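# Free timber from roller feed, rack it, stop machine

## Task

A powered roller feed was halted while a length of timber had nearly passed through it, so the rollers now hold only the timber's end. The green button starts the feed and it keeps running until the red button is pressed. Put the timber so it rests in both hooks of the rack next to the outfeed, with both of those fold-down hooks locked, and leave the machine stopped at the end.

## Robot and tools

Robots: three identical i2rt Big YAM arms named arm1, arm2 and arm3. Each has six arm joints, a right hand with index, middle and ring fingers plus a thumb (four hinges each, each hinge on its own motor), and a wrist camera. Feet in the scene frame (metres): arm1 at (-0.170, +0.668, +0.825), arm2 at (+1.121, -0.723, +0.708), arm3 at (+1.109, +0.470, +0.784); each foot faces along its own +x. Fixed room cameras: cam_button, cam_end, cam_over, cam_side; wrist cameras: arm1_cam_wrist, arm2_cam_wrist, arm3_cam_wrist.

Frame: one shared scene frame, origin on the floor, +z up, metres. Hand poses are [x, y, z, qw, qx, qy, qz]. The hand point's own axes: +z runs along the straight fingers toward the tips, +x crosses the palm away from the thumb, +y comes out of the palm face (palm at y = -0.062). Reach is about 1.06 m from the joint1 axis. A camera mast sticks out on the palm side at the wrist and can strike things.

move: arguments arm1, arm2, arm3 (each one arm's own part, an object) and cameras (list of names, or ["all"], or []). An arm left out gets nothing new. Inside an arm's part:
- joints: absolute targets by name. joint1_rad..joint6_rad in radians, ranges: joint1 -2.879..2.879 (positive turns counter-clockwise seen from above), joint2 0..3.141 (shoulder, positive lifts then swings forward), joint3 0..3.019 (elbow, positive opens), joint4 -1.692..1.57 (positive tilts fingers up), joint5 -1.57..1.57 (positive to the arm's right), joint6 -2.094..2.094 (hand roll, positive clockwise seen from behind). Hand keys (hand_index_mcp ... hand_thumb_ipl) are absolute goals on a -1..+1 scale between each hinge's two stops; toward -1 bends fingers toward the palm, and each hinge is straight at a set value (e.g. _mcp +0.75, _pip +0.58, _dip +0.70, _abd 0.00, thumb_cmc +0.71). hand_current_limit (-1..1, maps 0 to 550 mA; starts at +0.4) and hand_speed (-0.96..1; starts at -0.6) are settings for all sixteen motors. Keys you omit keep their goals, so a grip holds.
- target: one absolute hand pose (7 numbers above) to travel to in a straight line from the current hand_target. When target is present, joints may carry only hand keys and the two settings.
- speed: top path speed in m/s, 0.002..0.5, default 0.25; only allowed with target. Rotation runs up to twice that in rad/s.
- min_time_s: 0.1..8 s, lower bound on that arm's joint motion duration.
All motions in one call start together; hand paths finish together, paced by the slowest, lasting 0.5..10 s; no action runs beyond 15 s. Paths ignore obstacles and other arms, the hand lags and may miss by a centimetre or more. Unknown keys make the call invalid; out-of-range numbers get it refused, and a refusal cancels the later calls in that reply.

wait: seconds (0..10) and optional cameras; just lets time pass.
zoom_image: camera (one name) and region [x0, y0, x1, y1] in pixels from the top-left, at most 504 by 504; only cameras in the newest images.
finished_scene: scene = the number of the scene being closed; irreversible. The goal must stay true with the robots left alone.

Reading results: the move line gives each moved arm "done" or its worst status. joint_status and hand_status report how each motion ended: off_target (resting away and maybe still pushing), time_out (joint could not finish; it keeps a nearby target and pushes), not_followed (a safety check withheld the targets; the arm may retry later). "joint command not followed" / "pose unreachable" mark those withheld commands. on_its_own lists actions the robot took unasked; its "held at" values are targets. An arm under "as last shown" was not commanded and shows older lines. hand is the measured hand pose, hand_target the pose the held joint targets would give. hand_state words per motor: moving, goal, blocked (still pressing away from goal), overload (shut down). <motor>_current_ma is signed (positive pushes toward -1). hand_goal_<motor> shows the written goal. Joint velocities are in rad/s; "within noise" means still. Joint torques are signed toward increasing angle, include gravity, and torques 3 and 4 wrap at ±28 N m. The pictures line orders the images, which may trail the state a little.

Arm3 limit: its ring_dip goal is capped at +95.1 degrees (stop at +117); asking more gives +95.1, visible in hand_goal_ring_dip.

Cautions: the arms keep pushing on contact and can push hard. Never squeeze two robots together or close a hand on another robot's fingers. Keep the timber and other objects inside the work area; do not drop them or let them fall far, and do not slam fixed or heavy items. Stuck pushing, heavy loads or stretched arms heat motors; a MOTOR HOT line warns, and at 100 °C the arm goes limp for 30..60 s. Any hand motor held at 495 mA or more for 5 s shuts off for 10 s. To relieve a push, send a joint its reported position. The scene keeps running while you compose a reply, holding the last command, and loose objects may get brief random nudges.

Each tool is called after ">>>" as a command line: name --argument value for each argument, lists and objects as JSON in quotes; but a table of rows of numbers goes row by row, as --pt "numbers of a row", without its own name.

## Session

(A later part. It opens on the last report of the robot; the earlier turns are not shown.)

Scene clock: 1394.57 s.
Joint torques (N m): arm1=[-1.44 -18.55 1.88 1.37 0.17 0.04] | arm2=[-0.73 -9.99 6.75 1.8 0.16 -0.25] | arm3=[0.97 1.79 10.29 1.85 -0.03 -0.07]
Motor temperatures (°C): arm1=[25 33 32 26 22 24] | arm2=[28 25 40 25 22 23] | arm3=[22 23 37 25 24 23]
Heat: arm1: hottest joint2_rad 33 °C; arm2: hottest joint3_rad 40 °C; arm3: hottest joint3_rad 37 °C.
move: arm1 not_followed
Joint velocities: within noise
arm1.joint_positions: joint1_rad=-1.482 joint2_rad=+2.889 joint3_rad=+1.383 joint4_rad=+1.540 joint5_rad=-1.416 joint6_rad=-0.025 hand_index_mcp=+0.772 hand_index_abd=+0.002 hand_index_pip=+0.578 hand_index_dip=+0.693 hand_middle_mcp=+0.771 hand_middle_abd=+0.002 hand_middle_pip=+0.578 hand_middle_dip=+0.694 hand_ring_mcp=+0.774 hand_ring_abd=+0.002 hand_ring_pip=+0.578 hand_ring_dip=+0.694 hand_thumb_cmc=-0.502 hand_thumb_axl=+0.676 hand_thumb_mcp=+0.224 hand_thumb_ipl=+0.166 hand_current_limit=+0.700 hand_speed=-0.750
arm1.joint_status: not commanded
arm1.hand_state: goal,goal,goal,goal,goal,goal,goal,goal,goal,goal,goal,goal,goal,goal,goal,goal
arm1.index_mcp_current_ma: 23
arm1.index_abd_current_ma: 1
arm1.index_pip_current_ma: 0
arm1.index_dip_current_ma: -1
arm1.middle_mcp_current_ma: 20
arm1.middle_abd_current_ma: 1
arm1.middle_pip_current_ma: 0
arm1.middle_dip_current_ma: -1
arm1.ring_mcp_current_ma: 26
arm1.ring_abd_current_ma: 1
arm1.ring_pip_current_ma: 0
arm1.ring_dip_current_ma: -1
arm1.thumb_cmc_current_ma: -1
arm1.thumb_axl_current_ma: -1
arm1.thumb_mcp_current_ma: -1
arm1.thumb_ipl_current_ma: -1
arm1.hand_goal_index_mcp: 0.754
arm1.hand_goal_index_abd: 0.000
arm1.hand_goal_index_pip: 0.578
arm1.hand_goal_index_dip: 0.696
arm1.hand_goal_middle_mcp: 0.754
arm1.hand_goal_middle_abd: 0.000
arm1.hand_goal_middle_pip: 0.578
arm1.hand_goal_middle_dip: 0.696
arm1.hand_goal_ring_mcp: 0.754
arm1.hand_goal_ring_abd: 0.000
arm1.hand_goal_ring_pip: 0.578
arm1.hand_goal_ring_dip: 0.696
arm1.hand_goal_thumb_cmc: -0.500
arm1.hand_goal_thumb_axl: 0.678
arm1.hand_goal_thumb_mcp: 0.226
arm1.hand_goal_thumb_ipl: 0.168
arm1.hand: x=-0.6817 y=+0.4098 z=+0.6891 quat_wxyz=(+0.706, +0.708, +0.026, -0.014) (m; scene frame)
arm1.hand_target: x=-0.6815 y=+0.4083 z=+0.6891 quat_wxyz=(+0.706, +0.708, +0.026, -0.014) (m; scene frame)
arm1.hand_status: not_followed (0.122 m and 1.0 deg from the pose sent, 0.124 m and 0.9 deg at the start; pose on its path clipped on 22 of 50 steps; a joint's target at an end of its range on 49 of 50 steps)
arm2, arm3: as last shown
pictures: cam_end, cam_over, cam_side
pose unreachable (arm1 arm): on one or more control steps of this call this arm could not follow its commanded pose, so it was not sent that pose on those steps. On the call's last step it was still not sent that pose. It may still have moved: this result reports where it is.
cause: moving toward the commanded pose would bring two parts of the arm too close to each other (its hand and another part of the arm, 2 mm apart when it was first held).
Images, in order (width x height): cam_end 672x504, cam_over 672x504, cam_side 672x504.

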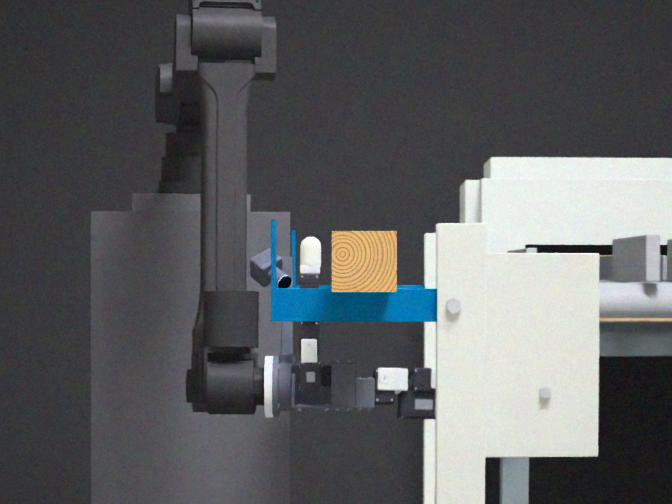

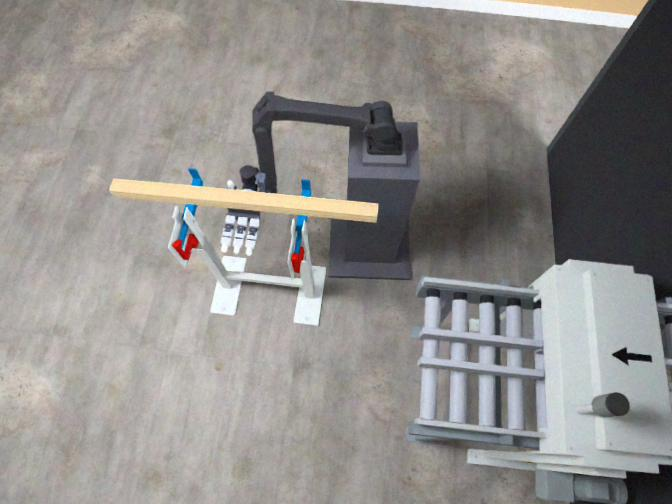

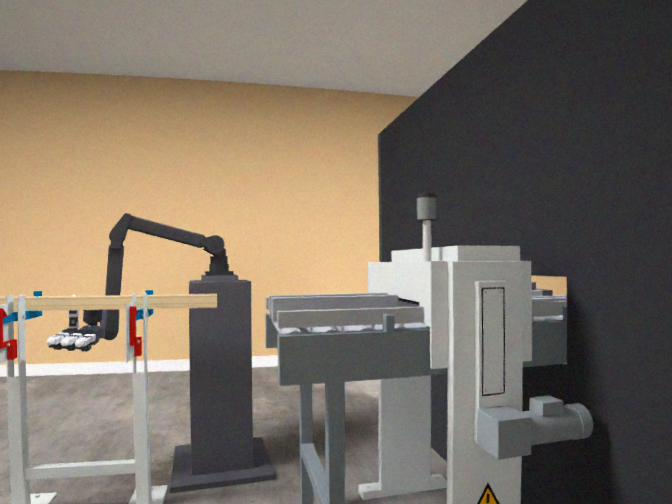

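>>> move --arm2 '{"target": [1.06, -0.292, 0.99, 0.0, 0.5, 0.866, 0.0], "speed": 0.15}' --cameras '["cam_button", "cam_over", "cam_side", "arm1_cam_wrist"]'

>>> zoom_image --camera "cam_side" --region '[0, 260, 240, 370]'

>>> zoom_image --camera "cam_over" --region '[80, 130, 400, 330]'

Scene clock: 1403.37 s.
Joint torques (N m): arm1=[-1.03 -17.79 1.91 1.33 0.19 0.04] | arm2=[-1.32 -11.52 12.03 -0.18 0.2 -0.22] | arm3=[1.08 1.67 10.29 1.89 -0.04 -0.07]
Motor temperatures (°C): arm1=[25 34 32 26 22 24] | arm2=[27 25 40 25 22 23] | arm3=[22 23 37 25 24 23]
Heat: arm1: hottest joint2_rad 34 °C; arm2: hottest joint3_rad 40 °C; arm3: hottest joint3_rad 37 °C.
move: arm2 off_target
Joint velocities: within noise
arm1, arm3: as last shown
arm2.joint_positions: joint1_rad=+0.122 joint2_rad=+1.464 joint3_rad=+1.460 joint4_rad=-1.597 joint5_rad=+0.010 joint6_rad=+1.410 hand_index_mcp=+0.754 hand_index_abd=-0.003 hand_index_pip=+0.577 hand_index_dip=+0.696 hand_middle_mcp=+0.015 hand_middle_abd=+0.001 hand_middle_pip=-0.877 hand_middle_dip=-0.718 hand_ring_mcp=+0.012 hand_ring_abd=+0.001 hand_ring_pip=-0.857 hand_ring_dip=-0.738 hand_thumb_cmc=+0.714 hand_thumb_axl=+0.677 hand_thumb_mcp=+0.223 hand_thumb_ipl=+0.168 hand_current_limit=+0.400 hand_speed=-0.600
arm2.joint_status: not commanded
arm2.hand_state: goal,goal,goal,goal,goal,goal,goal,goal,goal,goal,goal,goal,goal,goal,goal,goal
arm2.index_mcp_current_ma: -1
arm2.index_abd_current_ma: -5
arm2.index_pip_current_ma: 3
arm2.index_dip_current_ma: 0
arm2.middle_mcp_current_ma: 44
arm2.middle_abd_current_ma: 1
arm2.middle_pip_current_ma: 5
arm2.middle_dip_current_ma: 5
arm2.ring_mcp_current_ma: 33
arm2.ring_abd_current_ma: 1
arm2.ring_pip_current_ma: 6
arm2.ring_dip_current_ma: 4
arm2.thumb_cmc_current_ma: 1
arm2.thumb_axl_current_ma: -1
arm2.thumb_mcp_current_ma: -8
arm2.thumb_ipl_current_ma: -1
arm2.hand_goal_index_mcp: 0.754
arm2.hand_goal_index_abd: 0.000
arm2.hand_goal_index_pip: 0.576
arm2.hand_goal_index_dip: 0.696
arm2.hand_goal_middle_mcp: 0.000
arm2.hand_goal_middle_abd: 0.000
arm2.hand_goal_middle_pip: -0.880
arm2.hand_goal_middle_dip: -0.720
arm2.hand_goal_ring_mcp: 0.000
arm2.hand_goal_ring_abd: 0.000
arm2.hand_goal_ring_pip: -0.860
arm2.hand_goal_ring_dip: -0.740
arm2.hand_goal_thumb_cmc: 0.714
arm2.hand_goal_thumb_axl: 0.678
arm2.hand_goal_thumb_mcp: 0.226
arm2.hand_goal_thumb_ipl: 0.168
arm2.hand: x=+1.0617 y=-0.3013 z=+0.9720 quat_wxyz=(+0.014, +0.502, +0.865, -0.010) (m; scene frame)
arm2.hand_target: x=+1.0597 y=-0.2912 z=+0.9889 quat_wxyz=(+0.001, +0.497, +0.868, +0.000) (m; scene frame)
arm2.hand_status: off_target (0.020 m and 2.0 deg from the pose sent, 0.067 m and 1.5 deg at the start)
pictures: arm1_cam_wrist, cam_button, cam_over, cam_side
Images, in order (width x height): arm1_cam_wrist 672x504, cam_button 672x504, cam_over 672x504, cam_side 672x504.

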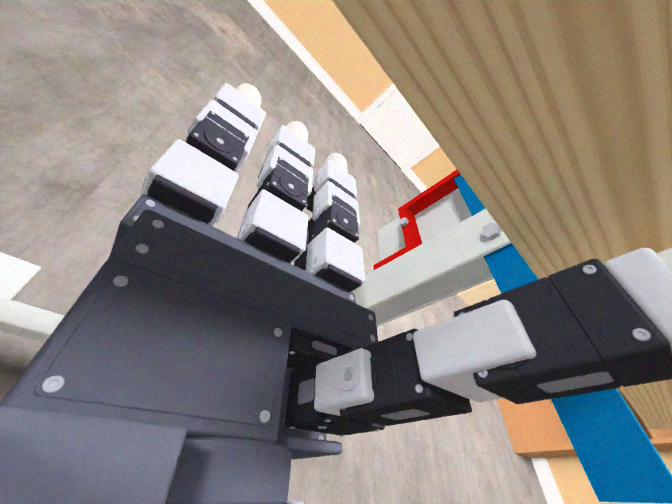

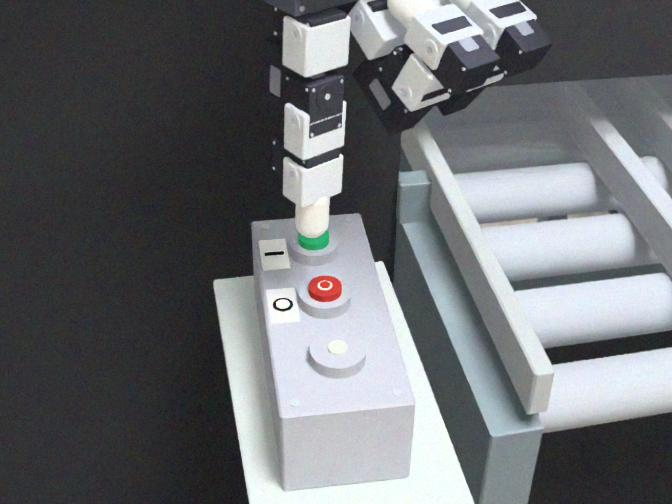

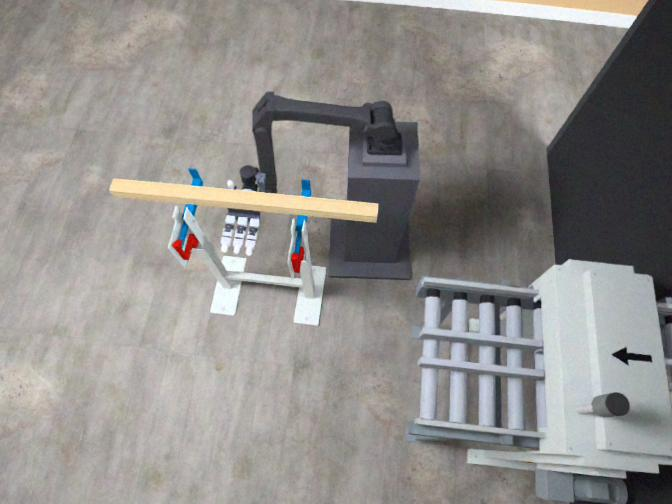

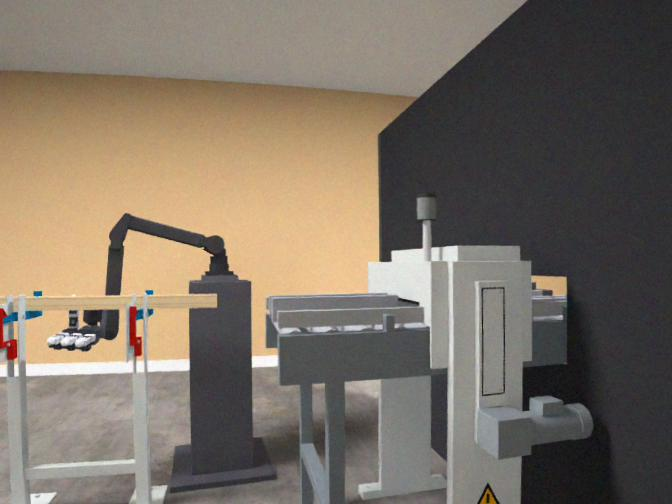

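Scaled by 2.100 from the camera's 672x504 image, which has a finer 960x720 frame.

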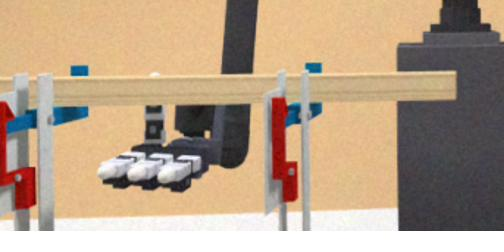

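Scaled by 1.575 from the camera's 672x504 image, which has a finer 960x720 frame.

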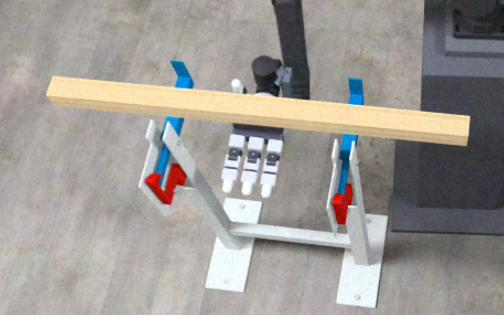

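>>> move --cameras '["cam_end","cam_side","cam_button"]'

Scene clock: 1422.33 s.
Joint torques (N m): arm1=[-0.97 -17.96 2 1.48 0.2 0.05] | arm2=[-0.5 -11.52 12.29 -0.09 0.17 -0.26] | arm3=[0.91 2.08 10.33 1.91 -0.05 -0.07]
Motor temperatures (°C): arm1=[25 34 31 26 22 24] | arm2=[27 26 44 24 22 23] | arm3=[22 23 37 25 24 23]
Heat: arm1: hottest joint2_rad 34 °C; arm2: hottest joint3_rad 44 °C; arm3: hottest joint3_rad 37 °C.
Joint velocities: within noise
arm1.joint_positions: joint1_rad=-1.482 joint2_rad=+2.889 joint3_rad=+1.383 joint4_rad=+1.540 joint5_rad=-1.416 joint6_rad=-0.025 hand_index_mcp=+0.772 hand_index_abd=+0.002 hand_index_pip=+0.578 hand_index_dip=+0.693 hand_middle_mcp=+0.771 hand_middle_abd=+0.002 hand_middle_pip=+0.578 hand_middle_dip=+0.694 hand_ring_mcp=+0.774 hand_ring_abd=+0.002 hand_ring_pip=+0.578 hand_ring_dip=+0.694 hand_thumb_cmc=-0.502 hand_thumb_axl=+0.676 hand_thumb_mcp=+0.224 hand_thumb_ipl=+0.166 hand_current_limit=+0.700 hand_speed=-0.750
arm1.joint_status: not commanded
arm1.hand_state: goal,goal,goal,goal,goal,goal,goal,goal,goal,goal,goal,goal,goal,goal,goal,goal
arm1.index_mcp_current_ma: 23
arm1.index_abd_current_ma: 1
arm1.index_pip_current_ma: 0
arm1.index_dip_current_ma: -1
arm1.middle_mcp_current_ma: 20
arm1.middle_abd_current_ma: 1
arm1.middle_pip_current_ma: 0
arm1.middle_dip_current_ma: -1
arm1.ring_mcp_current_ma: 26
arm1.ring_abd_current_ma: 1
arm1.ring_pip_current_ma: 0
arm1.ring_dip_current_ma: -1
arm1.thumb_cmc_current_ma: -1
arm1.thumb_axl_current_ma: -1
arm1.thumb_mcp_current_ma: -1
arm1.thumb_ipl_current_ma: -1
arm1.hand_goal_index_mcp: 0.754
arm1.hand_goal_index_abd: 0.000
arm1.hand_goal_index_pip: 0.578
arm1.hand_goal_index_dip: 0.696
arm1.hand_goal_middle_mcp: 0.754
arm1.hand_goal_middle_abd: 0.000
arm1.hand_goal_middle_pip: 0.578
arm1.hand_goal_middle_dip: 0.696
arm1.hand_goal_ring_mcp: 0.754
arm1.hand_goal_ring_abd: 0.000
arm1.hand_goal_ring_pip: 0.578
arm1.hand_goal_ring_dip: 0.696
arm1.hand_goal_thumb_cmc: -0.500
arm1.hand_goal_thumb_axl: 0.678
arm1.hand_goal_thumb_mcp: 0.226
arm1.hand_goal_thumb_ipl: 0.168
arm1.hand: x=-0.6817 y=+0.4098 z=+0.6891 quat_wxyz=(+0.706, +0.708, +0.026, -0.014) (m; scene frame)
arm1.hand_target: x=-0.6815 y=+0.4083 z=+0.6891 quat_wxyz=(+0.706, +0.708, +0.026, -0.014) (m; scene frame)
arm1.hand_status: not commanded
arm2.joint_positions: joint1_rad=+0.122 joint2_rad=+1.464 joint3_rad=+1.460 joint4_rad=-1.597 joint5_rad=+0.010 joint6_rad=+1.410 hand_index_mcp=+0.754 hand_index_abd=-0.003 hand_index_pip=+0.577 hand_index_dip=+0.696 hand_middle_mcp=+0.015 hand_middle_abd=+0.001 hand_middle_pip=-0.877 hand_middle_dip=-0.718 hand_ring_mcp=+0.012 hand_ring_abd=+0.001 hand_ring_pip=-0.857 hand_ring_dip=-0.738 hand_thumb_cmc=+0.714 hand_thumb_axl=+0.677 hand_thumb_mcp=+0.223 hand_thumb_ipl=+0.168 hand_current_limit=+0.400 hand_speed=-0.600
arm2.joint_status: not commanded
arm2.hand_state: goal,goal,goal,goal,goal,goal,goal,goal,goal,goal,goal,goal,goal,goal,goal,goal
arm2.index_mcp_current_ma: -1
arm2.index_abd_current_ma: -5
arm2.index_pip_current_ma: 3
arm2.index_dip_current_ma: 0
arm2.middle_mcp_current_ma: 44
arm2.middle_abd_current_ma: 1
arm2.middle_pip_current_ma: 5
arm2.middle_dip_current_ma: 5
arm2.ring_mcp_current_ma: 33
arm2.ring_abd_current_ma: 1
arm2.ring_pip_current_ma: 6
arm2.ring_dip_current_ma: 4
arm2.thumb_cmc_current_ma: 1
arm2.thumb_axl_current_ma: -1
arm2.thumb_mcp_current_ma: -8
arm2.thumb_ipl_current_ma: -1
arm2.hand_goal_index_mcp: 0.754
arm2.hand_goal_index_abd: 0.000
arm2.hand_goal_index_pip: 0.576
arm2.hand_goal_index_dip: 0.696
arm2.hand_goal_middle_mcp: 0.000
arm2.hand_goal_middle_abd: 0.000
arm2.hand_goal_middle_pip: -0.880
arm2.hand_goal_middle_dip: -0.720
arm2.hand_goal_ring_mcp: 0.000
arm2.hand_goal_ring_abd: 0.000
arm2.hand_goal_ring_pip: -0.860
arm2.hand_goal_ring_dip: -0.740
arm2.hand_goal_thumb_cmc: 0.714
arm2.hand_goal_thumb_axl: 0.678
arm2.hand_goal_thumb_mcp: 0.226
arm2.hand_goal_thumb_ipl: 0.168
arm2.hand: x=+1.0617 y=-0.3013 z=+0.9720 quat_wxyz=(+0.014, +0.502, +0.865, -0.010) (m; scene frame)
arm2.hand_target: x=+1.0597 y=-0.2912 z=+0.9889 quat_wxyz=(+0.001, +0.497, +0.868, +0.000) (m; scene frame)
arm2.hand_status: off_target (0.020 m and 2.0 deg from the pose sent, 0.067 m and 1.5 deg at the start)
arm3.joint_positions: joint1_rad=-0.134 joint2_rad=+0.629 joint3_rad=+1.370 joint4_rad=-1.370 joint5_rad=-0.062 joint6_rad=+1.107 hand_index_mcp=+0.754 hand_index_abd=+0.000 hand_index_pip=+0.577 hand_index_dip=+0.696 hand_middle_mcp=+0.754 hand_middle_abd=+0.000 hand_middle_pip=+0.577 hand_middle_dip=+0.696 hand_ring_mcp=+0.754 hand_ring_abd=+0.000 hand_ring_pip=+0.577 hand_ring_dip=+0.696 hand_thumb_cmc=+0.714 hand_thumb_axl=+0.677 hand_thumb_mcp=+0.226 hand_thumb_ipl=+0.168 hand_current_limit=+0.400 hand_speed=-0.600
arm3.joint_status: not commanded
arm3.hand_state: goal,goal,goal,goal,goal,goal,goal,goal,goal,goal,goal,goal,goal,goal,goal,goal
arm3.index_mcp_current_ma: 0
arm3.index_abd_current_ma: 0
arm3.index_pip_current_ma: 0
arm3.index_dip_current_ma: 0
arm3.middle_mcp_current_ma: 0
arm3.middle_abd_current_ma: 0
arm3.middle_pip_current_ma: 0
arm3.middle_dip_current_ma: 0
arm3.ring_mcp_current_ma: 0
arm3.ring_abd_current_ma: 0
arm3.ring_pip_current_ma: 0
arm3.ring_dip_current_ma: 0
arm3.thumb_cmc_current_ma: 0
arm3.thumb_axl_current_ma: 0
arm3.thumb_mcp_current_ma: 0
arm3.thumb_ipl_current_ma: 0
arm3.hand_goal_index_mcp: 0.754
arm3.hand_goal_index_abd: 0.000
arm3.hand_goal_index_pip: 0.576
arm3.hand_goal_index_dip: 0.696
arm3.hand_goal_middle_mcp: 0.754
arm3.hand_goal_middle_abd: 0.000
arm3.hand_goal_middle_pip: 0.576
arm3.hand_goal_middle_dip: 0.696
arm3.hand_goal_ring_mcp: 0.754
arm3.hand_goal_ring_abd: 0.000
arm3.hand_goal_ring_pip: 0.576
arm3.hand_goal_ring_dip: 0.696
arm3.hand_goal_thumb_cmc: 0.714
arm3.hand_goal_thumb_axl: 0.678
arm3.hand_goal_thumb_mcp: 0.226
arm3.hand_goal_thumb_ipl: 0.168
arm3.hand: x=+0.9699 y=+0.2382 z=+1.3123 quat_wxyz=(+0.395, +0.705, -0.549, +0.214) (m; scene frame)
arm3.hand_target: x=+0.9704 y=+0.2405 z=+1.3241 quat_wxyz=(+0.406, +0.700, -0.545, +0.218) (m; scene frame)
arm3.hand_status: not commanded
pictures: cam_button, cam_end, cam_side
Images, in order (width x height): cam_button 672x504, cam_end 672x504, cam_side 672x504.

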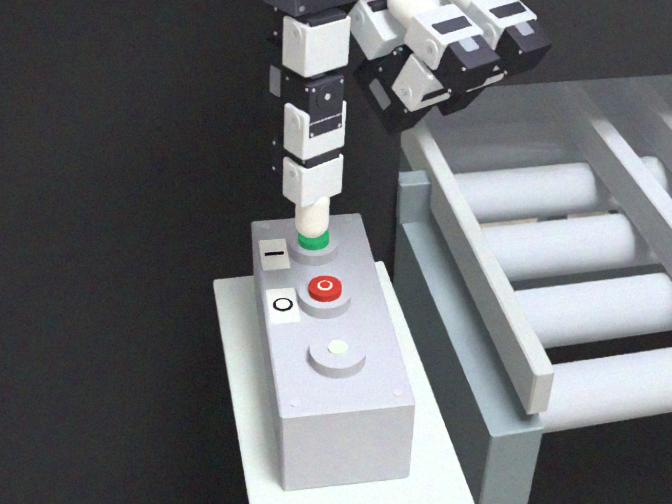

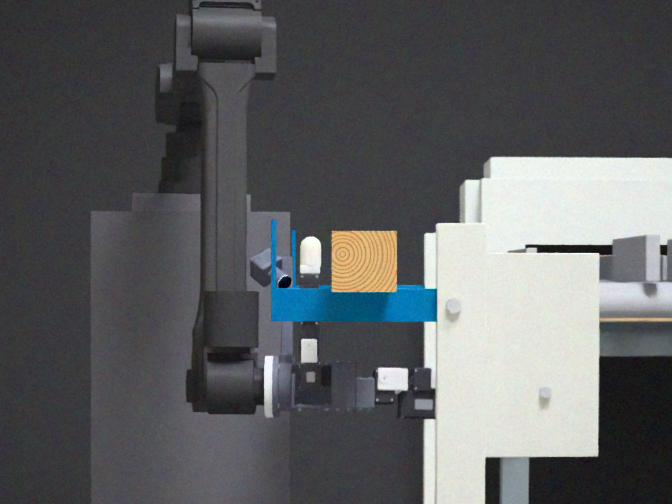

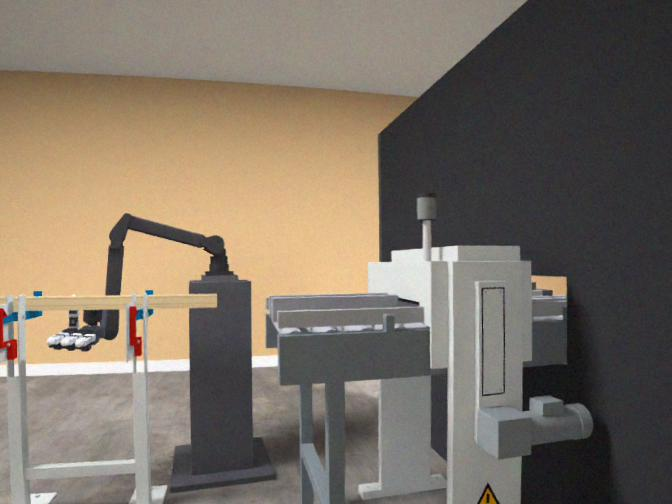

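>>> finished_scene --scene 1

The scene is finished: the task was done.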